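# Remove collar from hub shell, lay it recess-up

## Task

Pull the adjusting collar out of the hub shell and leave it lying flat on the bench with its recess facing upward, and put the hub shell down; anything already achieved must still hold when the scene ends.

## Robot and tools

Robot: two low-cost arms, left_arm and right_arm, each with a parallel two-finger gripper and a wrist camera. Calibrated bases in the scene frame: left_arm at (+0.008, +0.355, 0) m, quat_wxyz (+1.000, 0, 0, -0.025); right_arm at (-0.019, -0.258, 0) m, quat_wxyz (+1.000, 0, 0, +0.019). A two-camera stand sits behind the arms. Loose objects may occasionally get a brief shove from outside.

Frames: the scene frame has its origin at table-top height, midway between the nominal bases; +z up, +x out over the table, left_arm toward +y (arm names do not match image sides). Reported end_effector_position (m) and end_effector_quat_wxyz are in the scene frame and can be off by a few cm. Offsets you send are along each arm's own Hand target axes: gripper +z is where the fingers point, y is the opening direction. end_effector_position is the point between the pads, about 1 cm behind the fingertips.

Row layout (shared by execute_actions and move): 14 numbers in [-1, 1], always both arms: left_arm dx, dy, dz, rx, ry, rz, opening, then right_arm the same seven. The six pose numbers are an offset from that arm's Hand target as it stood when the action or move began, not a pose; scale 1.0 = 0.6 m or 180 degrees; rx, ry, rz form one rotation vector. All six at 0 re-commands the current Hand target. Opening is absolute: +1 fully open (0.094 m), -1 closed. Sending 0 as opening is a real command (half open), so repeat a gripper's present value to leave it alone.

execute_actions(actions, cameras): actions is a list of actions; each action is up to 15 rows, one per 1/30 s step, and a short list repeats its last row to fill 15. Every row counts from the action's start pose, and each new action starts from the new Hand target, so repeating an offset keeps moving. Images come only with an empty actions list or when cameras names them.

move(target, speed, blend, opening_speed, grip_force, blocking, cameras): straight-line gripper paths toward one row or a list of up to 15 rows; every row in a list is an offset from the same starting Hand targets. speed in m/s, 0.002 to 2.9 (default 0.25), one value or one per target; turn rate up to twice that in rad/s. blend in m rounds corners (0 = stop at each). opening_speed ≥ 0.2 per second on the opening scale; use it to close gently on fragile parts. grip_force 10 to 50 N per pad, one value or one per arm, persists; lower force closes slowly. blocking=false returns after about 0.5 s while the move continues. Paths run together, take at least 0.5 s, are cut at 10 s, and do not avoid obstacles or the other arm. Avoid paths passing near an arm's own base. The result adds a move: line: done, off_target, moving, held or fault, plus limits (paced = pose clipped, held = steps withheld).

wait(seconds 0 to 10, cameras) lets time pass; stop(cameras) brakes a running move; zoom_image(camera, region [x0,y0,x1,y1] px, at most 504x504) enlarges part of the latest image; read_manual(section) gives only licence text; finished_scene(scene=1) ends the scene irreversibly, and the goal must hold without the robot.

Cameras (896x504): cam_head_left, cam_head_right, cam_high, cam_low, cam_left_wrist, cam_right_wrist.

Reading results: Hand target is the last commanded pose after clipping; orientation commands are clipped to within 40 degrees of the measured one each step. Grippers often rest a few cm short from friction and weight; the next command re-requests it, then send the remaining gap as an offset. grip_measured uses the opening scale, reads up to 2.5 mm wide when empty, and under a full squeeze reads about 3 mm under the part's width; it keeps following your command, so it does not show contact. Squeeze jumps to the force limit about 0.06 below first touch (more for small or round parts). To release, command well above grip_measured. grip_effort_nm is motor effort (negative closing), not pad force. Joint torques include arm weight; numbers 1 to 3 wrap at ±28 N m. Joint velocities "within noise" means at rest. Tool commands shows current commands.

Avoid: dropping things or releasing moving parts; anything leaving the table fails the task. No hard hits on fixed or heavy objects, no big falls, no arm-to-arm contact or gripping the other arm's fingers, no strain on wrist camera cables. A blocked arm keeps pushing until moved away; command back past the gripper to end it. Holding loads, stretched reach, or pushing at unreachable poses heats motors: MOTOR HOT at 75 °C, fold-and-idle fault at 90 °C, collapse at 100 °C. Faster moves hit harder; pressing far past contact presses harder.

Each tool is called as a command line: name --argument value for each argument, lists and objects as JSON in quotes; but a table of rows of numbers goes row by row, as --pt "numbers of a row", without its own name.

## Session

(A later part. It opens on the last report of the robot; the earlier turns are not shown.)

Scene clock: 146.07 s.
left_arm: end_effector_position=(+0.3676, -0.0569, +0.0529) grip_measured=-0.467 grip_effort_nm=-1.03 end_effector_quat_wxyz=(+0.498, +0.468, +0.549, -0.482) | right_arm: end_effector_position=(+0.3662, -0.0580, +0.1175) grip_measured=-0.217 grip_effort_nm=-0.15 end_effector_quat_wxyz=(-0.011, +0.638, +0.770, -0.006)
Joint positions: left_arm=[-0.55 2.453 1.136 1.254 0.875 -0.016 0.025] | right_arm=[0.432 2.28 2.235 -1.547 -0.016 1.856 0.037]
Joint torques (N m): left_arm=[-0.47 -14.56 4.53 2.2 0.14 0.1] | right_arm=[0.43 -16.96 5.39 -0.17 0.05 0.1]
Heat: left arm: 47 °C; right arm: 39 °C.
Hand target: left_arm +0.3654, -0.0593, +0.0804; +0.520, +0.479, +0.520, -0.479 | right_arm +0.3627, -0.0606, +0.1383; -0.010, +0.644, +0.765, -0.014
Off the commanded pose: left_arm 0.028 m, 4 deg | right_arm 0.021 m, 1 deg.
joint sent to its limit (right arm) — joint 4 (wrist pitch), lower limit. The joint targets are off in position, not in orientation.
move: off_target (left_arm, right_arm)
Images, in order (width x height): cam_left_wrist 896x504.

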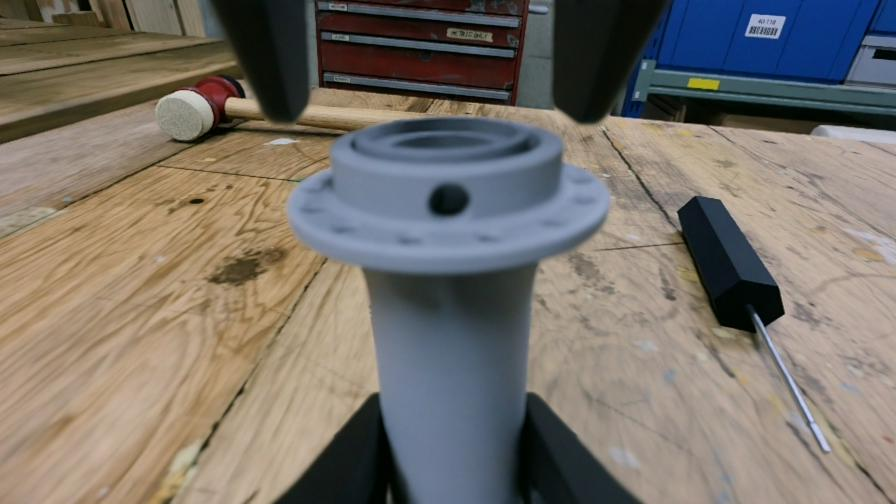

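move --target '[0,0,0,0,0,0,-0.65,0,-0.006,0.006,0,0,0,-0.22]' --speed 0.05 --cameras '["cam_left_wrist"]'

zoom_image --camera "cam_left_wrist" --region '[270, 60, 630, 260]'

Scene clock: 149.90 s.
left_arm: end_effector_position=(+0.3676, -0.0569, +0.0529) grip_measured=-0.467 grip_effort_nm=-1.03 end_effector_quat_wxyz=(+0.498, +0.468, +0.549, -0.482) | right_arm: end_effector_position=(+0.3662, -0.0580, +0.1175) grip_measured=-0.217 grip_effort_nm=-0.15 end_effector_quat_wxyz=(-0.011, +0.639, +0.769, -0.006)
Joint positions: left_arm=[-0.55 2.453 1.136 1.254 0.875 -0.016 0.025] | right_arm=[0.432 2.28 2.235 -1.547 -0.016 1.857 0.037]
Joint torques (N m): left_arm=[-0.47 -14.57 4.53 2.2 0.15 0.1] | right_arm=[0.62 -17.07 4.29 -0.16 0.05 0.1]
Motor temperatures (°C): left_arm=[26 48 28 35 25 25 29] | right_arm=[26 39 34 25 27 25 26]
Heat: left arm: 48 °C; right arm: 39 °C.
Hand target: left_arm +0.3654, -0.0593, +0.0804; +0.520, +0.479, +0.520, -0.479 | right_arm +0.3590, -0.0612, +0.1349; -0.010, +0.644, +0.765, -0.014
Off the commanded pose: left_arm 0.028 m, 4 deg | right_arm 0.019 m, 1 deg.
joint sent to its limit (right arm) — joint 4 (wrist pitch), lower limit. The joint targets are off in position, not in orientation.
move: off_target (left_arm, right_arm)
Images, in order (width x height): cam_left_wrist 896x504.

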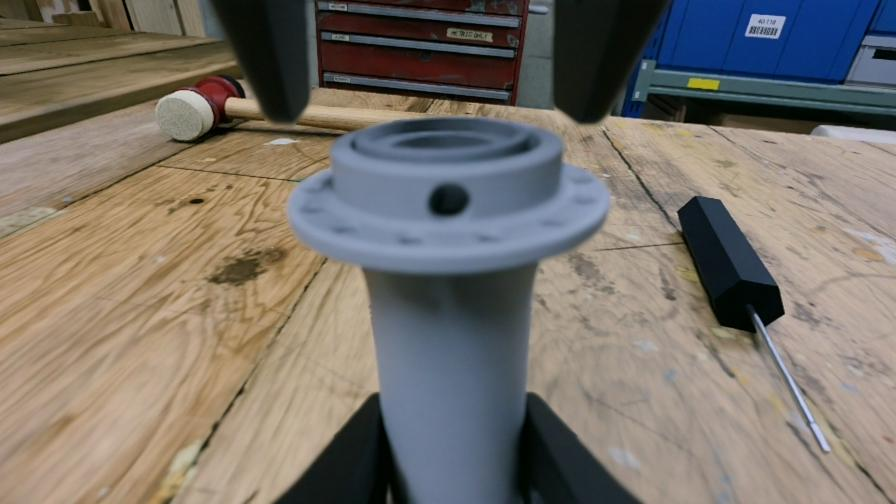

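Scaled by 1.400 from the camera's 896x504 image, which has a finer 1280x720 frame.

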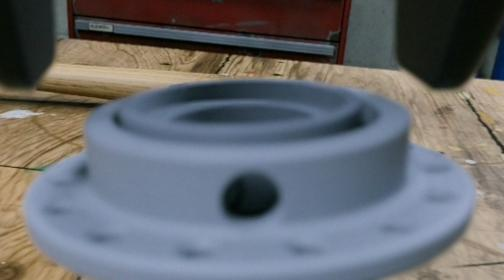

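move --target '[0,0,0,0,0,0,-0.65,0,-0.006,0.008,0,0,0,-0.3]' --speed 0.05 --cameras '["cam_left_wrist"]'

zoom_image --camera "cam_left_wrist" --region '[270, 60, 630, 260]'

Scene clock: 151.87 s.
left_arm: end_effector_position=(+0.3661, -0.0581, +0.0529) grip_measured=-0.467 grip_effort_nm=-1.03 end_effector_quat_wxyz=(+0.496, +0.469, +0.548, -0.483) | right_arm: end_effector_position=(+0.3629, -0.0604, +0.1140) grip_measured=-0.297 grip_effort_nm=-0.15 end_effector_quat_wxyz=(-0.015, +0.641, +0.767, -0.014)
Joint positions: left_arm=[-0.553 2.453 1.136 1.254 0.876 -0.016 0.025] | right_arm=[0.431 2.276 2.215 -1.547 -0.016 1.86 0.033]
Joint torques (N m): left_arm=[-0.49 -14.56 4.53 2.2 0.14 0.1] | right_arm=[0.47 -16.75 4.37 -0.19 0.05 0.1]
Heat: left arm: 48 °C; right arm: 39 °C.
Hand target: left_arm +0.3654, -0.0593, +0.0804; +0.520, +0.479, +0.520, -0.479 | right_arm +0.3553, -0.0619, +0.1302; -0.010, +0.644, +0.765, -0.014
Off the commanded pose: left_arm 0.028 m, 4 deg | right_arm 0.018 m, 1 deg.
joint sent to its limit (right arm) — joint 4 (wrist pitch), lower limit. The joint targets are off in position, not in orientation.
move: off_target (left_arm, right_arm)
Images, in order (width x height): cam_left_wrist 896x504.

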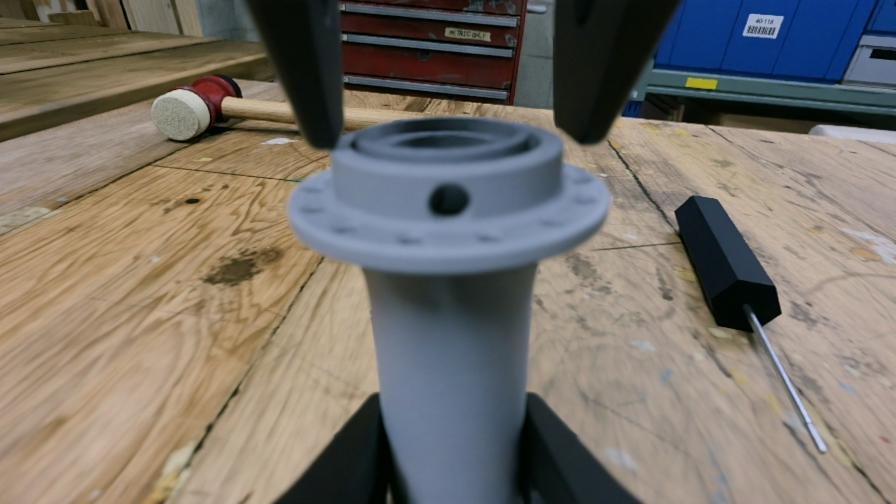

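Scaled by 1.400 from the camera's 896x504 image, which has a finer 1280x720 frame.

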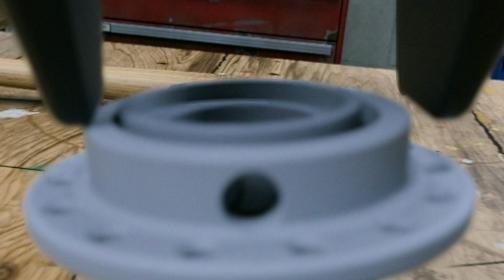

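move --target '[0,0,0,0,0,0,-0.65,0,0,0,0,0,0,-0.72]' --speed 0.05 --opening_speed 0.4 --cameras '["cam_left_wrist"]'

zoom_image --camera "cam_left_wrist" --region '[270, 60, 630, 260]'

Scene clock: 153.90 s.
left_arm: end_effector_position=(+0.3687, -0.0554, +0.0529) grip_measured=-0.467 grip_effort_nm=-1.03 end_effector_quat_wxyz=(+0.498, +0.468, +0.549, -0.482) | right_arm: end_effector_position=(+0.3610, -0.0584, +0.1153) grip_measured=-0.717 grip_effort_nm=-0.15 end_effector_quat_wxyz=(-0.015, +0.638, +0.769, -0.014)
Joint positions: left_arm=[-0.546 2.453 1.136 1.254 0.879 -0.016 0.025] | right_arm=[0.437 2.273 2.215 -1.55 -0.016 1.86 0.013]
Joint torques (N m): left_arm=[-0.43 -14.57 4.52 2.2 0.11 0.1] | right_arm=[0.43 -16.43 4.33 -0.16 0.04 0.1]
Heat: left arm: 48 °C; right arm: 39 °C.
Hand target: left_arm +0.3654, -0.0593, +0.0804; +0.520, +0.479, +0.520, -0.479 | right_arm +0.3553, -0.0619, +0.1302; -0.010, +0.644, +0.765, -0.014
Off the commanded pose: left_arm 0.028 m, 4 deg | right_arm 0.016 m, 1 deg.
joint sent to its limit (right arm) — joint 4 (wrist pitch), lower limit. The joint targets are off in position, not in orientation.
move: off_target (left_arm, right_arm)
Images, in order (width x height): cam_left_wrist 896x504.

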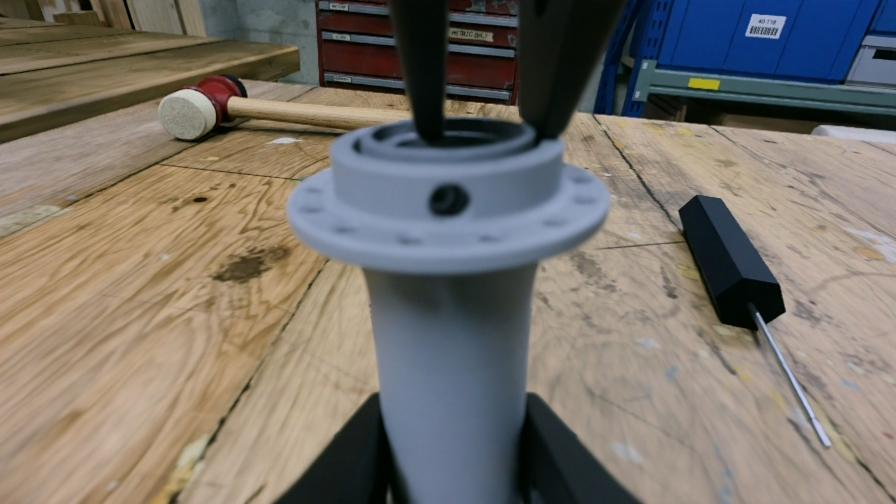

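Scaled by 1.400 from the camera's 896x504 image, which has a finer 1280x720 frame.

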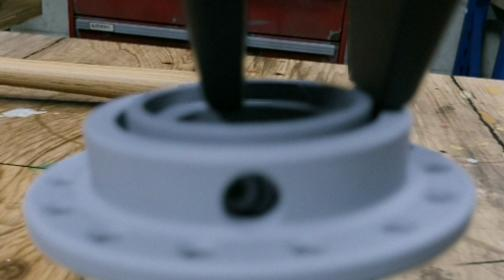

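move --target '[0,0,0,0,0,0,-0.65,0,-0.011,0,0,0,0,-0.58]' --speed 0.05 --cameras '["cam_left_wrist"]'

zoom_image --camera "cam_left_wrist" --region '[270, 60, 630, 260]'

Scene clock: 156.23 s.
left_arm: end_effector_position=(+0.3632, -0.0588, +0.0530) grip_measured=-0.467 grip_effort_nm=-1.03 end_effector_quat_wxyz=(+0.495, +0.475, +0.542, -0.485) | right_arm: end_effector_position=(+0.3553, -0.0614, +0.1150) grip_measured=-0.583 grip_effort_nm=0.14 end_effector_quat_wxyz=(-0.017, +0.640, +0.768, -0.020)
Joint positions: left_arm=[-0.555 2.453 1.136 1.254 0.888 -0.007 0.025] | right_arm=[0.437 2.253 2.179 -1.547 -0.016 1.865 0.02]
Joint torques (N m): left_arm=[-0.31 -14.57 4.51 2.19 0.08 0.1] | right_arm=[0.49 -16.53 4.3 -0.13 0.04 0.1]
Heat: left arm: 49 °C; right arm: 39 °C.
Hand target: left_arm +0.3654, -0.0593, +0.0804; +0.520, +0.479, +0.520, -0.479 | right_arm +0.3488, -0.0630, +0.1304; -0.010, +0.644, +0.765, -0.014
Off the commanded pose: left_arm 0.027 m, 4 deg | right_arm 0.017 m, 1 deg.
move: off_target (left_arm, right_arm)
Images, in order (width x height): cam_left_wrist 896x504.

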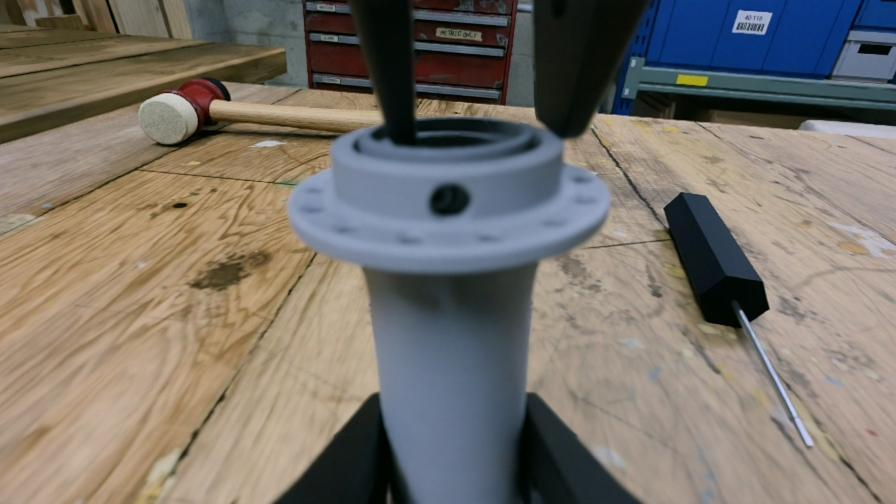

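Scaled by 1.400 from the camera's 896x504 image, which has a finer 1280x720 frame.

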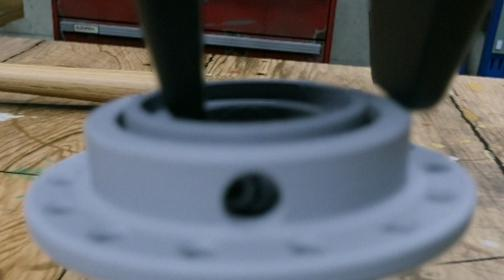

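move --target '[0,0,0,0,0,0,-0.65,0,-0.012,-0.002,0,0,0,-0.56]' --speed 0.05 --cameras '["cam_left_wrist"]'

zoom_image --camera "cam_left_wrist" --region '[270, 60, 630, 260]'

Scene clock: 158.00 s.
left_arm: end_effector_position=(+0.3643, -0.0587, +0.0530) grip_measured=-0.467 grip_effort_nm=-1.04 end_effector_quat_wxyz=(+0.495, +0.471, +0.546, -0.485) | right_arm: end_effector_position=(+0.3426, -0.0629, +0.1155) grip_measured=-0.563 grip_effort_nm=0.13 end_effector_quat_wxyz=(-0.021, +0.638, +0.769, -0.031)
Joint positions: left_arm=[-0.555 2.453 1.136 1.254 0.882 -0.016 0.025] | right_arm=[0.448 2.22 2.124 -1.548 -0.016 1.869 0.021]
Joint torques (N m): left_arm=[-0.27 -14.57 4.52 2.2 0.08 0.09] | right_arm=[0.35 -16.46 4.42 -0.01 0.04 0.11]
Heat: left arm: 49 °C; right arm: 40 °C.
Hand target: left_arm +0.3654, -0.0593, +0.0804; +0.520, +0.479, +0.520, -0.479 | right_arm +0.3417, -0.0642, +0.1318; -0.010, +0.644, +0.765, -0.014
Off the commanded pose: left_arm 0.027 m, 4 deg | right_arm 0.016 m, 2 deg.
move: off_target (left_arm, right_arm)
Images, in order (width x height): cam_left_wrist 896x504.

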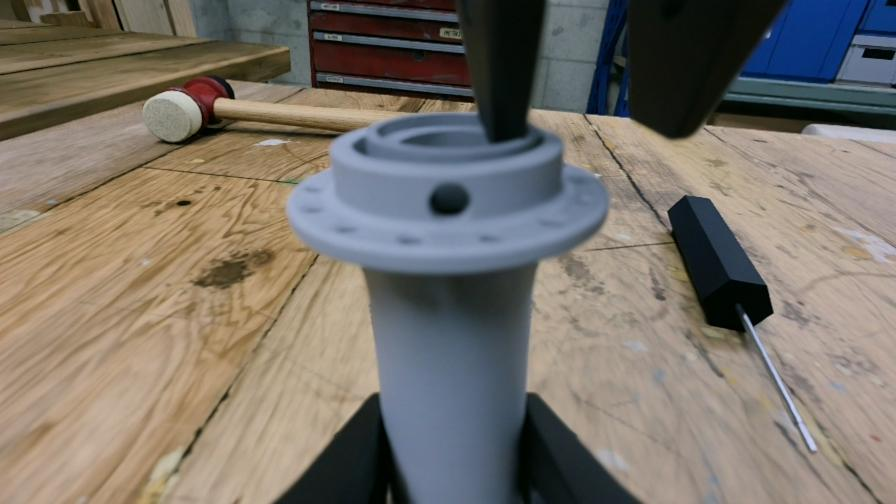

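Scaled by 1.400 from the camera's 896x504 image, which has a finer 1280x720 frame.

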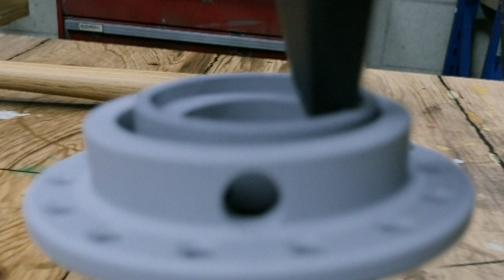

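move --target '[0,0,0,0,0,0,-0.65,0,0.019,0.003,0,0,0,-0.86]' --speed 0.01 --opening_speed 0.25 --cameras '["cam_left_wrist"]'

zoom_image --camera "cam_left_wrist" --region '[270, 60, 630, 260]'

Scene clock: 160.53 s.
left_arm: end_effector_position=(+0.3641, -0.0587, +0.0530) grip_measured=-0.467 grip_effort_nm=-1.03 end_effector_quat_wxyz=(+0.494, +0.471, +0.546, -0.486) | right_arm: end_effector_position=(+0.3485, -0.0598, +0.1234) grip_measured=-0.857 grip_effort_nm=-0.15 end_effector_quat_wxyz=(-0.015, +0.638, +0.770, -0.016)
Joint positions: left_arm=[-0.555 2.453 1.136 1.254 0.884 -0.016 0.025] | right_arm=[0.448 2.22 2.158 -1.55 -0.016 1.869 0.007]
Joint torques (N m): left_arm=[-0.27 -14.57 4.51 2.2 0.06 0.09] | right_arm=[-0.25 -11.59 7.49 -0.16 0.05 0.03]
Heat: left arm: 49 °C; right arm: 40 °C.
Hand target: left_arm +0.3654, -0.0593, +0.0804; +0.520, +0.479, +0.520, -0.479 | right_arm +0.3529, -0.0623, +0.1297; -0.010, +0.644, +0.765, -0.014
Off the commanded pose: left_arm 0.027 m, 4 deg | right_arm 0.008 m, 1 deg.
joint sent to its limit (right arm) — joint 4 (wrist pitch), lower limit. The joint targets are off in position, not in orientation.
move: off_target (left_arm)
Images, in order (width x height): cam_left_wrist 896x504.

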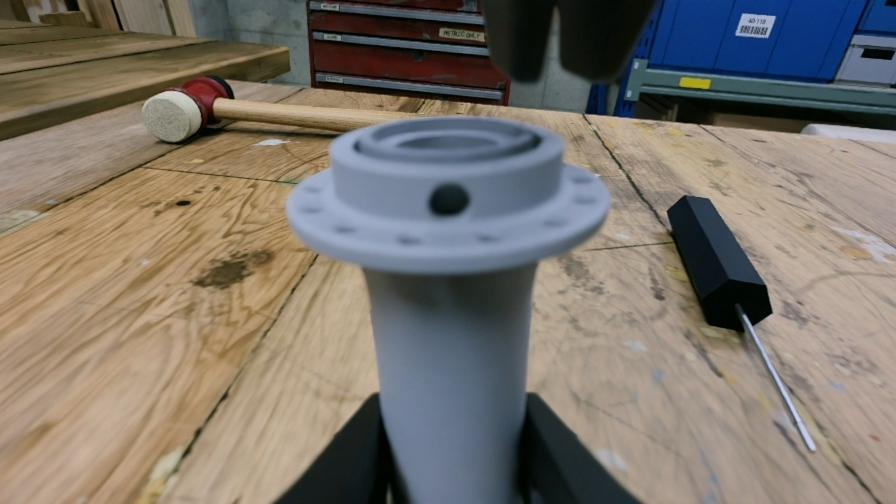

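Scaled by 1.400 from the camera's 896x504 image, which has a finer 1280x720 frame.

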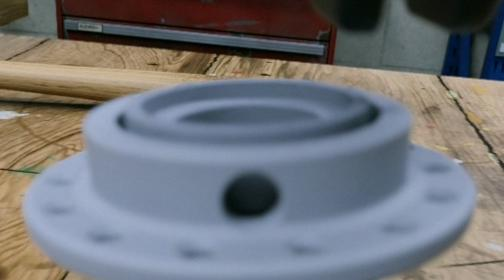

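move --target '[0,0,0,0,0,0,-0.65,0,0.006,0.014,0,0,0,-0.7]' --speed 0.05 --cameras '["cam_left_wrist"]'

zoom_image --camera "cam_left_wrist" --region '[270, 60, 630, 260]'

Scene clock: 162.03 s.
left_arm: end_effector_position=(+0.3641, -0.0587, +0.0530) grip_measured=-0.467 grip_effort_nm=-1.03 end_effector_quat_wxyz=(+0.494, +0.471, +0.546, -0.486) | right_arm: end_effector_position=(+0.3485, -0.0598, +0.1185) grip_measured=-0.703 grip_effort_nm=0.14 end_effector_quat_wxyz=(-0.017, +0.638, +0.770, -0.022)
Joint positions: left_arm=[-0.555 2.453 1.136 1.254 0.884 -0.016 0.025] | right_arm=[0.448 2.232 2.158 -1.55 -0.016 1.869 0.014]
Joint torques (N m): left_arm=[-0.27 -14.57 4.51 2.2 0.06 0.09] | right_arm=[-0.44 -11.71 6.43 0.05 0.04 0]
Heat: left arm: 49 °C; right arm: 40 °C.
Hand target: left_arm +0.3654, -0.0593, +0.0804; +0.520, +0.479, +0.520, -0.479 | right_arm +0.3562, -0.0618, +0.1211; -0.010, +0.644, +0.765, -0.014
Off the commanded pose: left_arm 0.027 m, 4 deg | right_arm 0.008 m, 1 deg.
move: off_target (left_arm)
Images, in order (width x height): cam_left_wrist 896x504.

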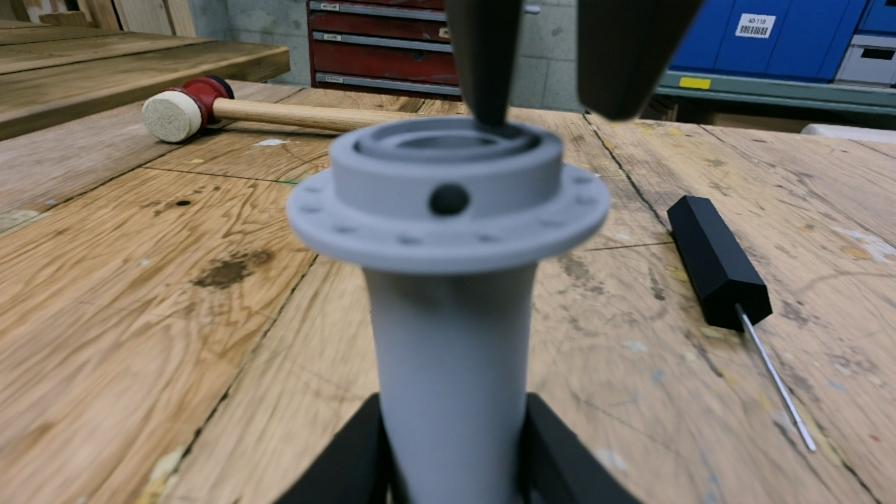

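Scaled by 1.400 from the camera's 896x504 image, which has a finer 1280x720 frame.

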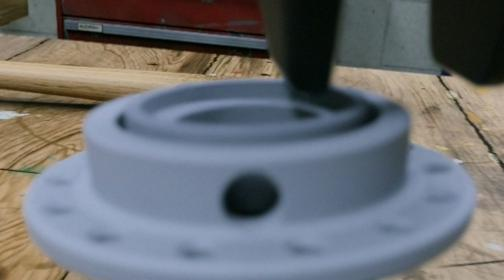

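move --target '[0,0,0,0,0,0,-0.65,0,0.006,0.007,0,0,0,-0.7]' --speed 0.05 --cameras '["cam_left_wrist"]'

zoom_image --camera "cam_left_wrist" --region '[270, 60, 630, 260]'

Scene clock: 163.50 s.
left_arm: end_effector_position=(+0.3641, -0.0587, +0.0530) grip_measured=-0.467 grip_effort_nm=-1.04 end_effector_quat_wxyz=(+0.494, +0.471, +0.546, -0.486) | right_arm: end_effector_position=(+0.3485, -0.0598, +0.1143) grip_measured=-0.703 grip_effort_nm=0.14 end_effector_quat_wxyz=(-0.019, +0.638, +0.770, -0.026)
Joint positions: left_arm=[-0.555 2.453 1.136 1.254 0.884 -0.016 0.025] | right_arm=[0.448 2.243 2.158 -1.55 -0.016 1.869 0.014]
Joint torques (N m): left_arm=[-0.27 -14.58 4.51 2.19 0.06 0.09] | right_arm=[-0.61 -11.51 6.87 0.12 0.05 -0.02]
Heat: left arm: 50 °C; right arm: 40 °C.
Hand target: left_arm +0.3654, -0.0593, +0.0804; +0.520, +0.479, +0.520, -0.479 | right_arm +0.3596, -0.0612, +0.1168; -0.010, +0.644, +0.765, -0.014
Off the commanded pose: left_arm 0.027 m, 4 deg | right_arm 0.011 m, 2 deg.
move: off_target (left_arm, right_arm)
Images, in order (width x height): cam_left_wrist 896x504.

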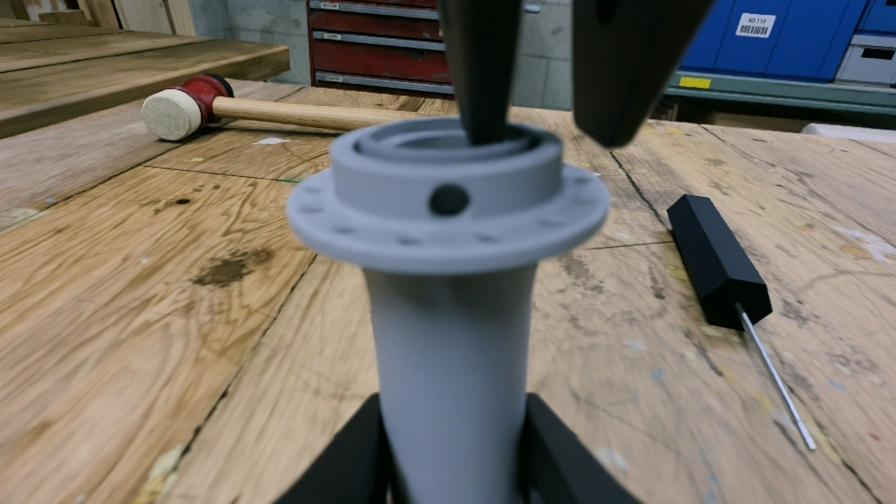

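Scaled by 1.400 from the camera's 896x504 image, which has a finer 1280x720 frame.

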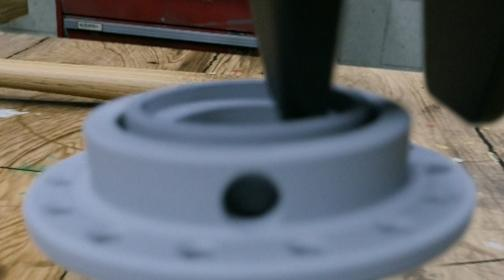

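move --target '[0,0,0,0,0,0,-0.65,0,0.004,-0.003,0,0,0,-0.96]' --speed 0.05 --opening_speed 0.3 --cameras '["cam_left_wrist"]'

zoom_image --camera "cam_left_wrist" --region '[270, 60, 630, 260]'

Scene clock: 165.63 s.
left_arm: end_effector_position=(+0.3675, -0.0560, +0.0530) grip_measured=-0.467 grip_effort_nm=-1.04 end_effector_quat_wxyz=(+0.496, +0.469, +0.548, -0.483) | right_arm: end_effector_position=(+0.3545, -0.0574, +0.1155) grip_measured=-0.953 grip_effort_nm=-0.41 end_effector_quat_wxyz=(-0.016, +0.638, +0.769, -0.019)
Joint positions: left_arm=[-0.547 2.453 1.136 1.254 0.882 -0.016 0.025] | right_arm=[0.446 2.257 2.187 -1.548 -0.016 1.869 0.002]
Joint torques (N m): left_arm=[-0.27 -14.57 4.52 2.2 0.08 0.09] | right_arm=[-0.75 -11.51 7.16 -0.04 0.05 -0.04]
Heat: left arm: 50 °C; right arm: 40 °C.
Hand target: left_arm +0.3654, -0.0593, +0.0804; +0.520, +0.479, +0.520, -0.479 | right_arm +0.3620, -0.0607, +0.1185; -0.010, +0.644, +0.765, -0.014
Off the commanded pose: left_arm 0.028 m, 4 deg | right_arm 0.009 m, 1 deg.
move: off_target (left_arm)
Images, in order (width x height): cam_left_wrist 896x504.

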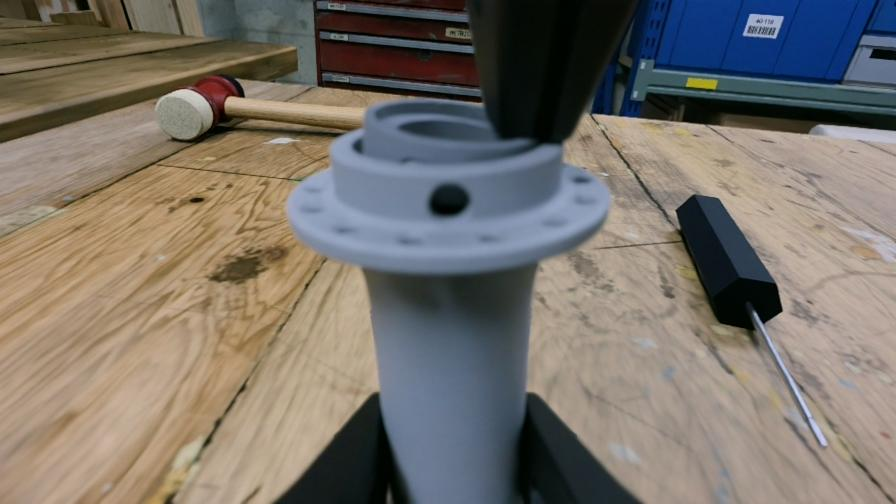

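Scaled by 1.400 from the camera's 896x504 image, which has a finer 1280x720 frame.

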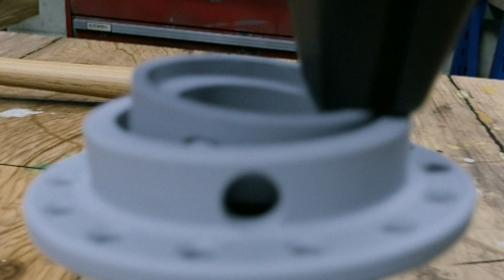

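move --target '[0,0,0,0,0,0,-0.65,0,0,-0.015,0,0,0,-1]' --speed 0.03 --cameras '["cam_left_wrist"]'

Scene clock: 167.07 s.
left_arm: end_effector_position=(+0.3681, -0.0554, +0.0530) grip_measured=-0.467 grip_effort_nm=-1.03 end_effector_quat_wxyz=(+0.497, +0.468, +0.548, -0.483) | right_arm: end_effector_position=(+0.3564, -0.0564, +0.1170) grip_measured=-0.985 grip_effort_nm=-0.83 end_effector_quat_wxyz=(-0.015, +0.638, +0.769, -0.016)
Joint positions: left_arm=[-0.546 2.453 1.136 1.254 0.882 -0.016 0.025] | right_arm=[0.446 2.261 2.201 -1.551 -0.016 1.869 0.001]
Joint torques (N m): left_arm=[-0.28 -14.57 4.52 2.2 0.08 0.09] | right_arm=[-0.77 -12.81 7.61 -0.15 0.04 -0.04]
Heat: left arm: 50 °C; right arm: 40 °C.
Hand target: left_arm +0.3654, -0.0593, +0.0804; +0.520, +0.479, +0.520, -0.479 | right_arm +0.3623, -0.0607, +0.1275; -0.010, +0.644, +0.765, -0.014
Off the commanded pose: left_arm 0.028 m, 4 deg | right_arm 0.013 m, 1 deg.
joint sent to its limit (right arm) — joint 4 (wrist pitch), lower limit. The joint targets are off in position, not in orientation.
move: off_target (left_arm, right_arm)
Images, in order (width x height): cam_left_wrist 896x504.

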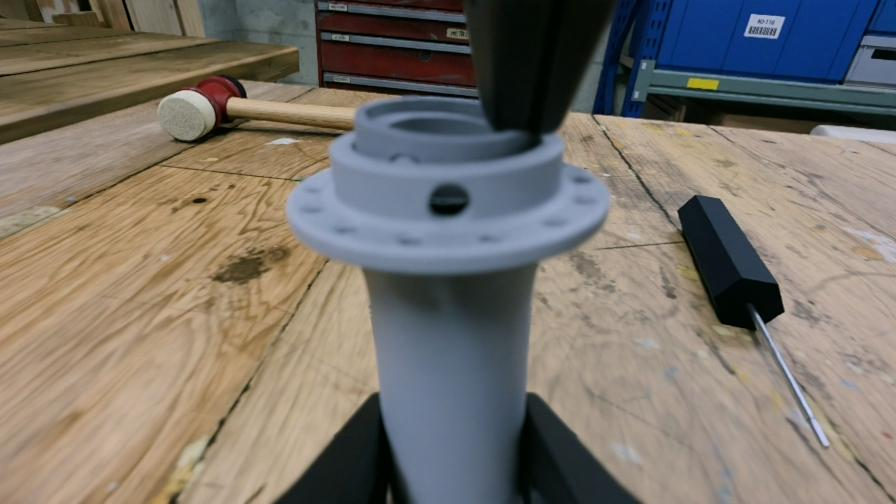

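move --target '[0,0,0,0,0,0,-0.65,0,-0.002,-0.015,0,0,0,-1]' --speed 0.03 --cameras '["cam_left_wrist"]'

Scene clock: 168.47 s.
left_arm: end_effector_position=(+0.3681, -0.0554, +0.0530) grip_measured=-0.467 grip_effort_nm=-1.03 end_effector_quat_wxyz=(+0.497, +0.468, +0.548, -0.483) | right_arm: end_effector_position=(+0.3564, -0.0564, +0.1170) grip_measured=-0.985 grip_effort_nm=-0.83 end_effector_quat_wxyz=(-0.015, +0.638, +0.769, -0.016)
Joint positions: left_arm=[-0.546 2.453 1.136 1.254 0.882 -0.016 0.025] | right_arm=[0.446 2.261 2.201 -1.551 -0.016 1.869 0.001]
Joint torques (N m): left_arm=[-0.27 -14.58 4.51 2.2 0.08 0.09] | right_arm=[-0.69 -15.02 7.31 -0.15 0.05 -0.04]
Heat: left arm: 50 °C; right arm: 40 °C.
Hand target: left_arm +0.3654, -0.0593, +0.0804; +0.520, +0.479, +0.520, -0.479 | right_arm +0.3614, -0.0608, +0.1366; -0.010, +0.644, +0.765, -0.014
Off the commanded pose: left_arm 0.028 m, 4 deg | right_arm 0.021 m, 1 deg.
joint sent to its limit (right arm) — joint 4 (wrist pitch), lower limit. The joint targets are off in position, not in orientation.
move: off_target (left_arm, right_arm)
Images, in order (width x height): cam_left_wrist 896x504.

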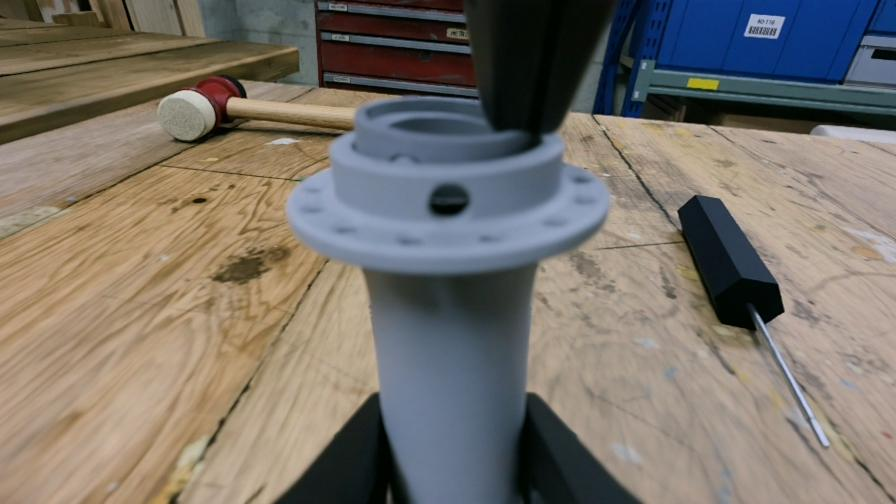

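move --target '[0,0,0,0,0,0,-0.65,0,-0.003,-0.008,0,0,0,-1]' --speed 0.03 --cameras '["cam_left_wrist"]'

Scene clock: 169.80 s.
left_arm: end_effector_position=(+0.3681, -0.0554, +0.0530) grip_measured=-0.467 grip_effort_nm=-1.03 end_effector_quat_wxyz=(+0.497, +0.468, +0.548, -0.483) | right_arm: end_effector_position=(+0.3564, -0.0564, +0.1170) grip_measured=-0.985 grip_effort_nm=-0.83 end_effector_quat_wxyz=(-0.015, +0.638, +0.769, -0.016)
Joint positions: left_arm=[-0.546 2.453 1.136 1.254 0.882 -0.016 0.025] | right_arm=[0.446 2.261 2.201 -1.551 -0.016 1.869 0.001]
Joint torques (N m): left_arm=[-0.27 -14.58 4.52 2.2 0.08 0.09] | right_arm=[-0.62 -16.53 6.78 -0.15 0.05 -0.02]
Heat: left arm: 50 °C; right arm: 40 °C.
Hand target: left_arm +0.3654, -0.0593, +0.0804; +0.520, +0.479, +0.520, -0.479 | right_arm +0.3598, -0.0611, +0.1414; -0.010, +0.644, +0.765, -0.014
Off the commanded pose: left_arm 0.028 m, 4 deg | right_arm 0.025 m, 1 deg.
joint sent to its limit (right arm) — joint 4 (wrist pitch), lower limit. The joint targets are off in position, not in orientation.
move: off_target (left_arm, right_arm)
Images, in order (width x height): cam_left_wrist 896x504.

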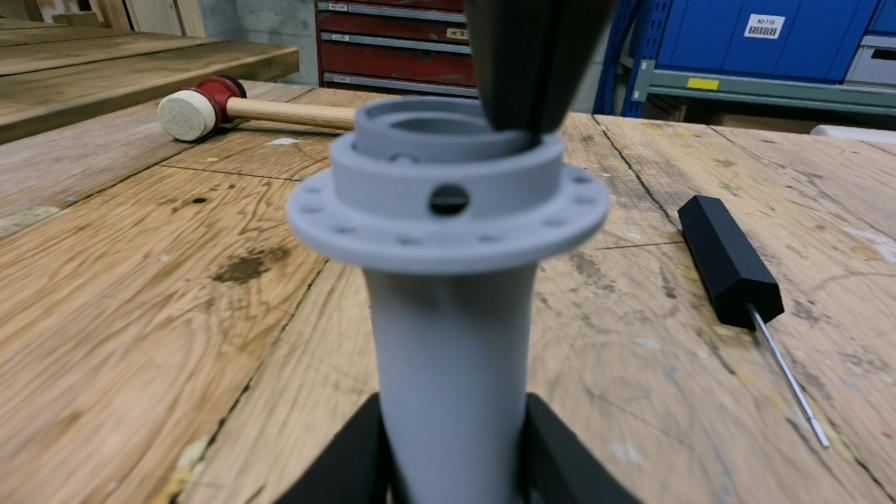

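move --target '[0,0,0,0,0,0,-0.65,0,0,-0.008,0,0,0,-1]' --speed 0.03 --cameras '["cam_left_wrist"]'

Scene clock: 171.30 s.
left_arm: end_effector_position=(+0.3681, -0.0554, +0.0530) grip_measured=-0.467 grip_effort_nm=-1.03 end_effector_quat_wxyz=(+0.497, +0.468, +0.548, -0.483) | right_arm: end_effector_position=(+0.3564, -0.0564, +0.1201) grip_measured=-0.985 grip_effort_nm=-0.83 end_effector_quat_wxyz=(-0.014, +0.638, +0.769, -0.012)
Joint positions: left_arm=[-0.546 2.453 1.136 1.254 0.882 -0.016 0.025] | right_arm=[0.446 2.253 2.201 -1.551 -0.016 1.869 0.001]
Joint torques (N m): left_arm=[-0.27 -14.58 4.52 2.2 0.08 0.09] | right_arm=[-0.61 -16.79 6.93 -0.13 0.05 -0.02]
Heat: left arm: 50 °C; right arm: 40 °C.
Hand target: left_arm +0.3654, -0.0593, +0.0804; +0.520, +0.479, +0.520, -0.479 | right_arm +0.3600, -0.0610, +0.1462; -0.010, +0.644, +0.765, -0.014
Off the commanded pose: left_arm 0.028 m, 4 deg | right_arm 0.027 m, 1 deg.
joint sent to its limit (right arm) — joint 4 (wrist pitch), lower limit. The joint targets are off in position, not in orientation.
move: off_target (left_arm, right_arm)
Images, in order (width x height): cam_left_wrist 896x504.

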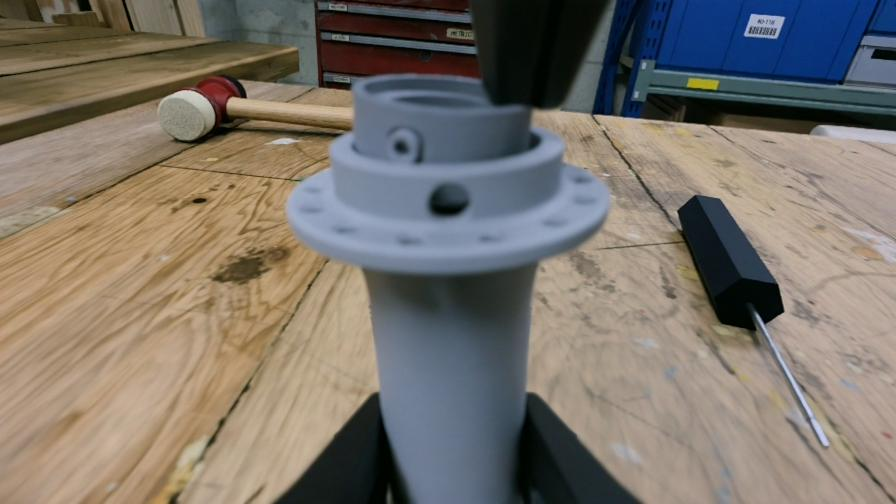

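move --target '[0,0,0,0,0,0,-0.65,0,0,-0.02,0,0,0,-1]' --speed 0.03 --cameras '["cam_left_wrist"]'

Scene clock: 173.00 s.
left_arm: end_effector_position=(+0.3681, -0.0554, +0.0530) grip_measured=-0.467 grip_effort_nm=-1.03 end_effector_quat_wxyz=(+0.497, +0.468, +0.548, -0.483) | right_arm: end_effector_position=(+0.3559, -0.0559, +0.1307) grip_measured=-0.985 grip_effort_nm=-0.83 end_effector_quat_wxyz=(-0.009, +0.638, +0.770, +0.000)
Joint positions: left_arm=[-0.546 2.453 1.136 1.254 0.882 -0.016 0.025] | right_arm=[0.448 2.227 2.201 -1.551 -0.016 1.869 0.001]
Joint torques (N m): left_arm=[-0.25 -14.58 4.51 2.19 0.08 0.09] | right_arm=[-0.64 -16.57 7.41 -0.09 0.04 -0.01]
Heat: left arm: 50 °C; right arm: 40 °C.
Hand target: left_arm +0.3654, -0.0593, +0.0804; +0.520, +0.479, +0.520, -0.479 | right_arm +0.3604, -0.0609, +0.1582; -0.010, +0.644, +0.765, -0.014
Off the commanded pose: left_arm 0.028 m, 4 deg | right_arm 0.028 m, 2 deg.
joint sent to its limit (right arm) — joint 4 (wrist pitch), lower limit. The joint targets are off in position and orientation.
move: off_target (left_arm, right_arm)
Images, in order (width x height): cam_left_wrist 896x504.

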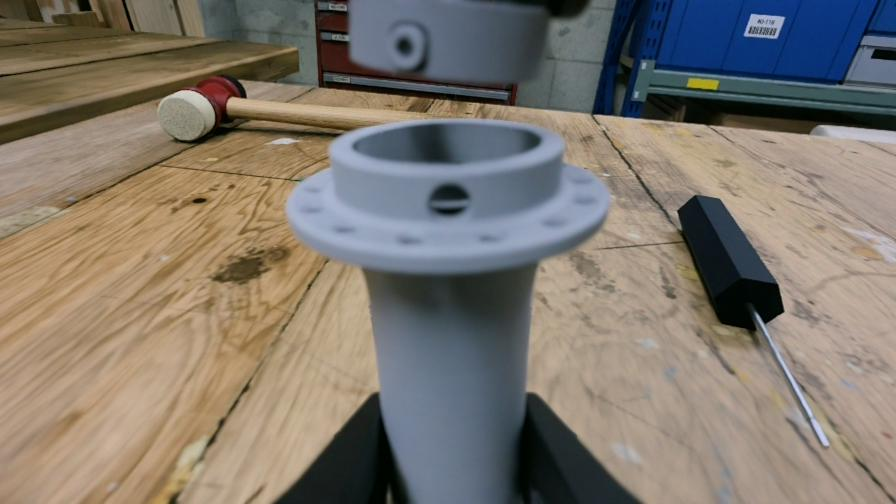

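move --pt "0 0 0 0 0 0 -0.65 0 0 -0.017 0 0 0 -1" --pt "0 0 0 0 0 0 -0.65 -0.16 -0.01 -0.017 0 0 0 -1" --speed 0.08 --cameras '["cam_high","cam_right_wrist"]'

Scene clock: 176.90 s.
left_arm: end_effector_position=(+0.3681, -0.0554, +0.0530) grip_measured=-0.467 grip_effort_nm=-1.03 end_effector_quat_wxyz=(+0.497, +0.468, +0.548, -0.483) | right_arm: end_effector_position=(+0.3774, -0.1508, +0.1525) grip_measured=-0.985 grip_effort_nm=-0.83 end_effector_quat_wxyz=(+0.001, +0.643, +0.766, +0.013)
Joint positions: left_arm=[-0.546 2.453 1.136 1.254 0.882 -0.016 0.025] | right_arm=[0.218 2.131 2.133 -1.551 -0.014 1.653 0.001]
Joint torques (N m): left_arm=[-0.27 -14.57 4.51 2.2 0.08 0.09] | right_arm=[-0.24 -15.65 4.51 -0.02 0.1 -0.07]
Heat: left arm: 51 °C; right arm: 41 °C.
Hand target: left_arm +0.3654, -0.0593, +0.0804; +0.520, +0.479, +0.520, -0.479 | right_arm +0.3712, -0.1565, +0.1688; -0.010, +0.644, +0.765, -0.014
Off the commanded pose: left_arm 0.028 m, 4 deg | right_arm 0.018 m, 3 deg.
joint sent to its limit (right arm) — joint 4 (wrist pitch), lower limit. The joint targets are off in position and orientation.
move: off_target (left_arm, right_arm)
Images, in order (width x height): cam_high 896x504, cam_right_wrist 896x504.

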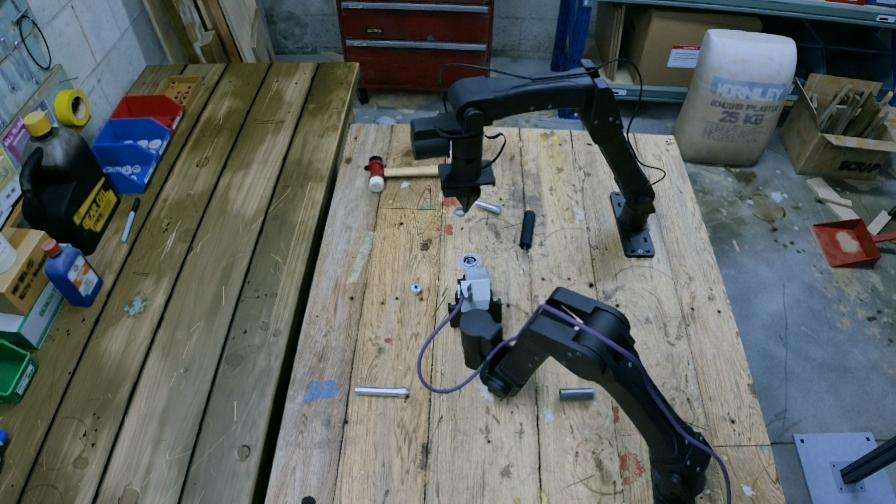

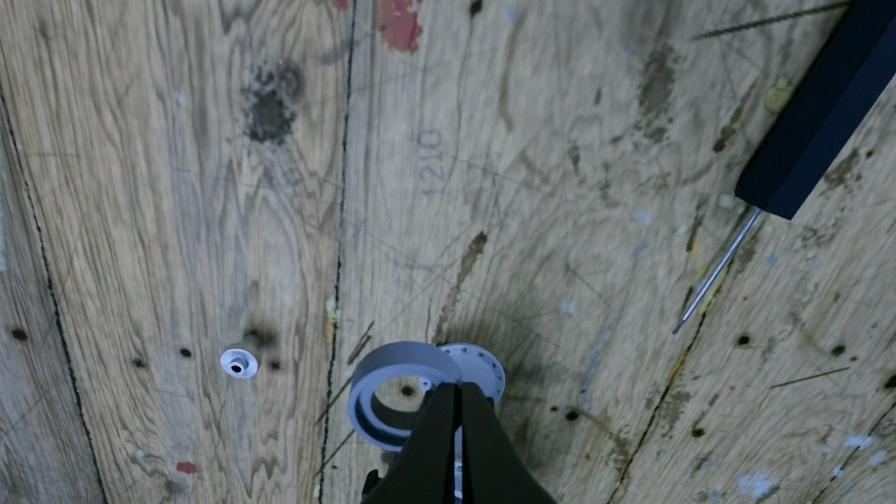

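move --target '[0,0,0,0,0,0,-0.65,0,0,0.218,0,0,0,-1]' --speed 0.08 --cameras '["cam_left_wrist","cam_head_right"]'

Scene clock: 180.37 s.
left_arm: end_effector_position=(+0.3681, -0.0554, +0.0530) grip_measured=-0.467 grip_effort_nm=-1.04 end_effector_quat_wxyz=(+0.497, +0.468, +0.548, -0.483) | right_arm: end_effector_position=(+0.3632, -0.1533, +0.0408) grip_measured=-0.985 grip_effort_nm=-0.83 end_effector_quat_wxyz=(-0.018, +0.641, +0.767, -0.013)
Joint positions: left_arm=[-0.546 2.453 1.136 1.254 0.882 -0.016 0.025] | right_arm=[0.221 2.129 1.684 -1.168 -0.014 1.652 0.001]
Joint torques (N m): left_arm=[-0.25 -14.58 4.52 2.2 0.08 0.09] | right_arm=[-0.2 -11.17 4.66 0.2 0.11 -0.07]
Heat: left arm: 51 °C; right arm: 41 °C.
Hand target: left_arm +0.3654, -0.0593, +0.0804; +0.520, +0.479, +0.520, -0.479 | right_arm +0.3669, -0.1575, +0.0381; -0.010, +0.644, +0.765, -0.014
Off the commanded pose: left_arm 0.028 m, 4 deg | right_arm 0.006 m, 1 deg.
move: off_target (left_arm)
Images, in order (width x height): cam_head_right 896x504, cam_left_wrist 896x504.

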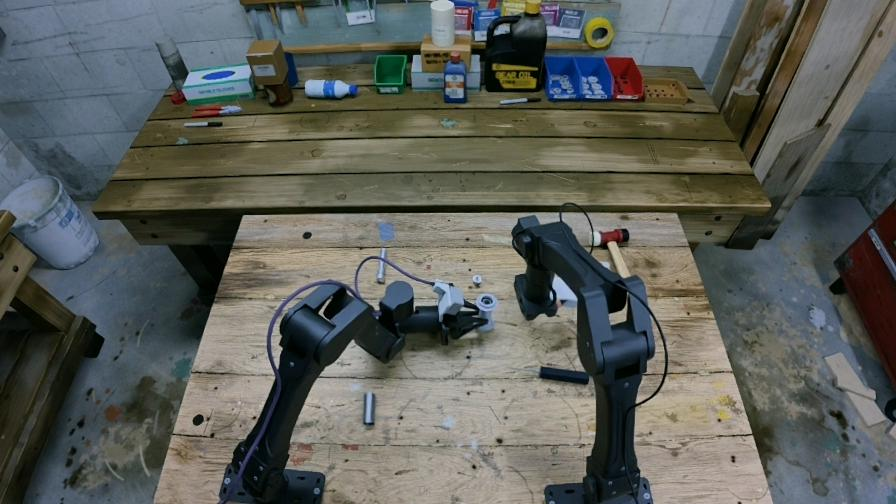

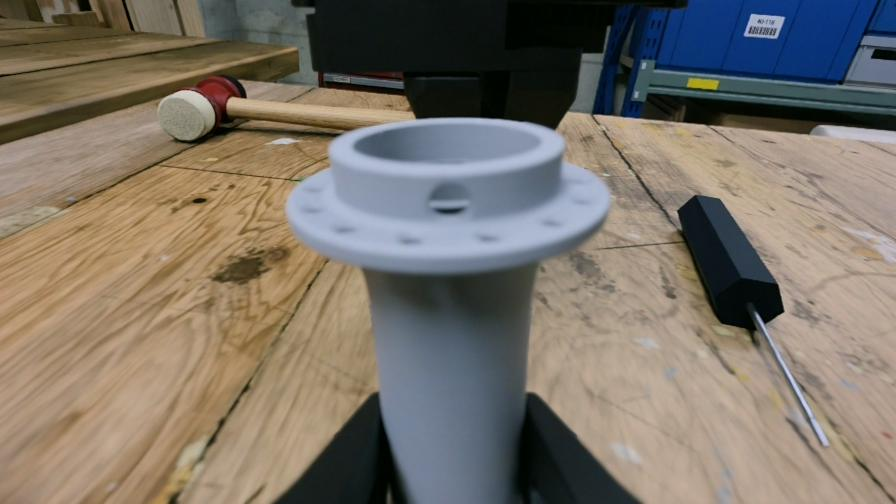

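move --target '[0,0,0,0,0,0,-0.65,0,0,0.03,0,0,0,-1]' --speed 0.05 --cameras '["cam_right_wrist","cam_head_right"]'

zoom_image --camera "cam_head_right" --region '[440, 250, 600, 340]'

Scene clock: 182.13 s.
left_arm: end_effector_position=(+0.3681, -0.0554, +0.0530) grip_measured=-0.467 grip_effort_nm=-1.04 end_effector_quat_wxyz=(+0.497, +0.468, +0.548, -0.483) | right_arm: end_effector_position=(+0.3629, -0.1533, +0.0234) grip_measured=-0.985 grip_effort_nm=-0.83 end_effector_quat_wxyz=(-0.018, +0.641, +0.767, -0.013)
Joint positions: left_arm=[-0.546 2.453 1.136 1.254 0.882 -0.016 0.025] | right_arm=[0.221 2.143 1.635 -1.103 -0.014 1.652 0.001]
Joint torques (N m): left_arm=[-0.27 -14.58 4.52 2.2 0.08 0.09] | right_arm=[-0.18 -11.11 4.55 0.2 0.1 -0.07]
Heat: left arm: 51 °C; right arm: 41 °C.
Hand target: left_arm +0.3654, -0.0593, +0.0804; +0.520, +0.479, +0.520, -0.479 | right_arm +0.3663, -0.1576, +0.0201; -0.010, +0.644, +0.765, -0.014
Off the commanded pose: left_arm 0.028 m, 4 deg | right_arm 0.006 m, 1 deg.
move: off_target (left_arm)
Images, in order (width x height): cam_head_right 896x504, cam_right_wrist 896x504.

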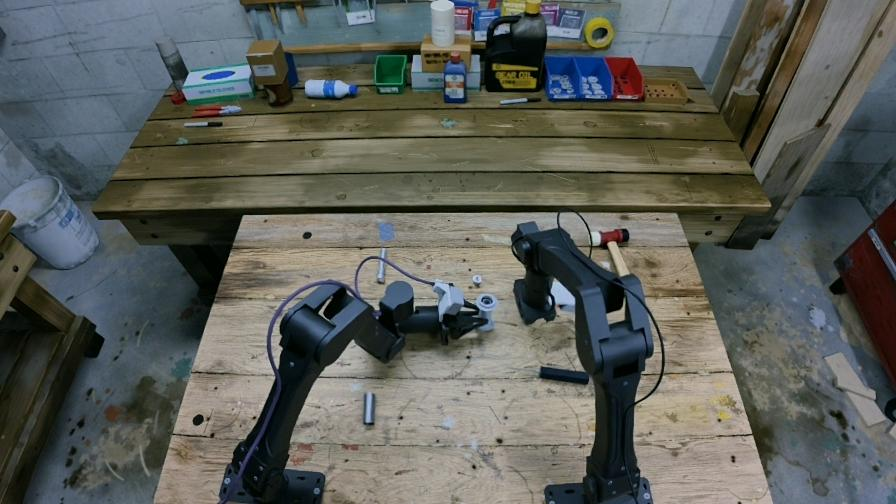

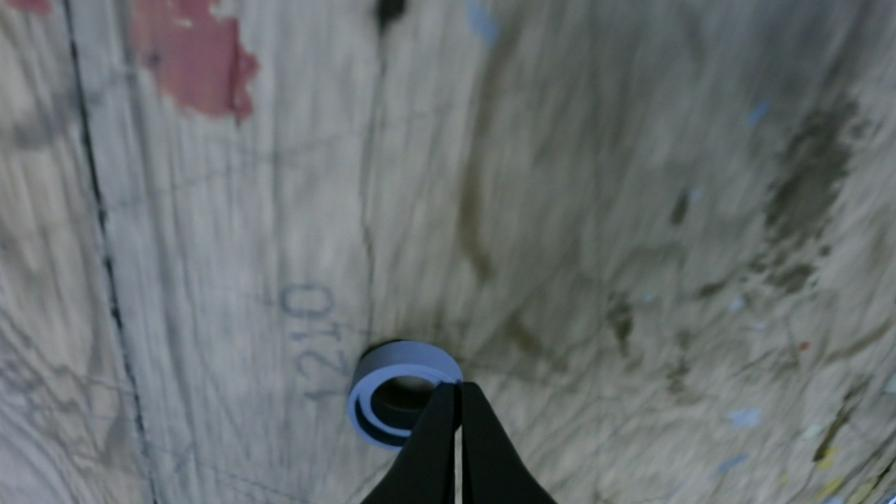

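Scaled by 3.150 from the camera's 896x504 image, which has a finer 1280x720 frame.

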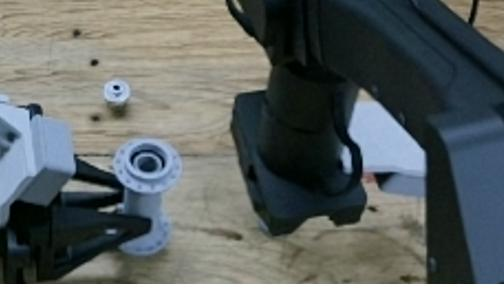

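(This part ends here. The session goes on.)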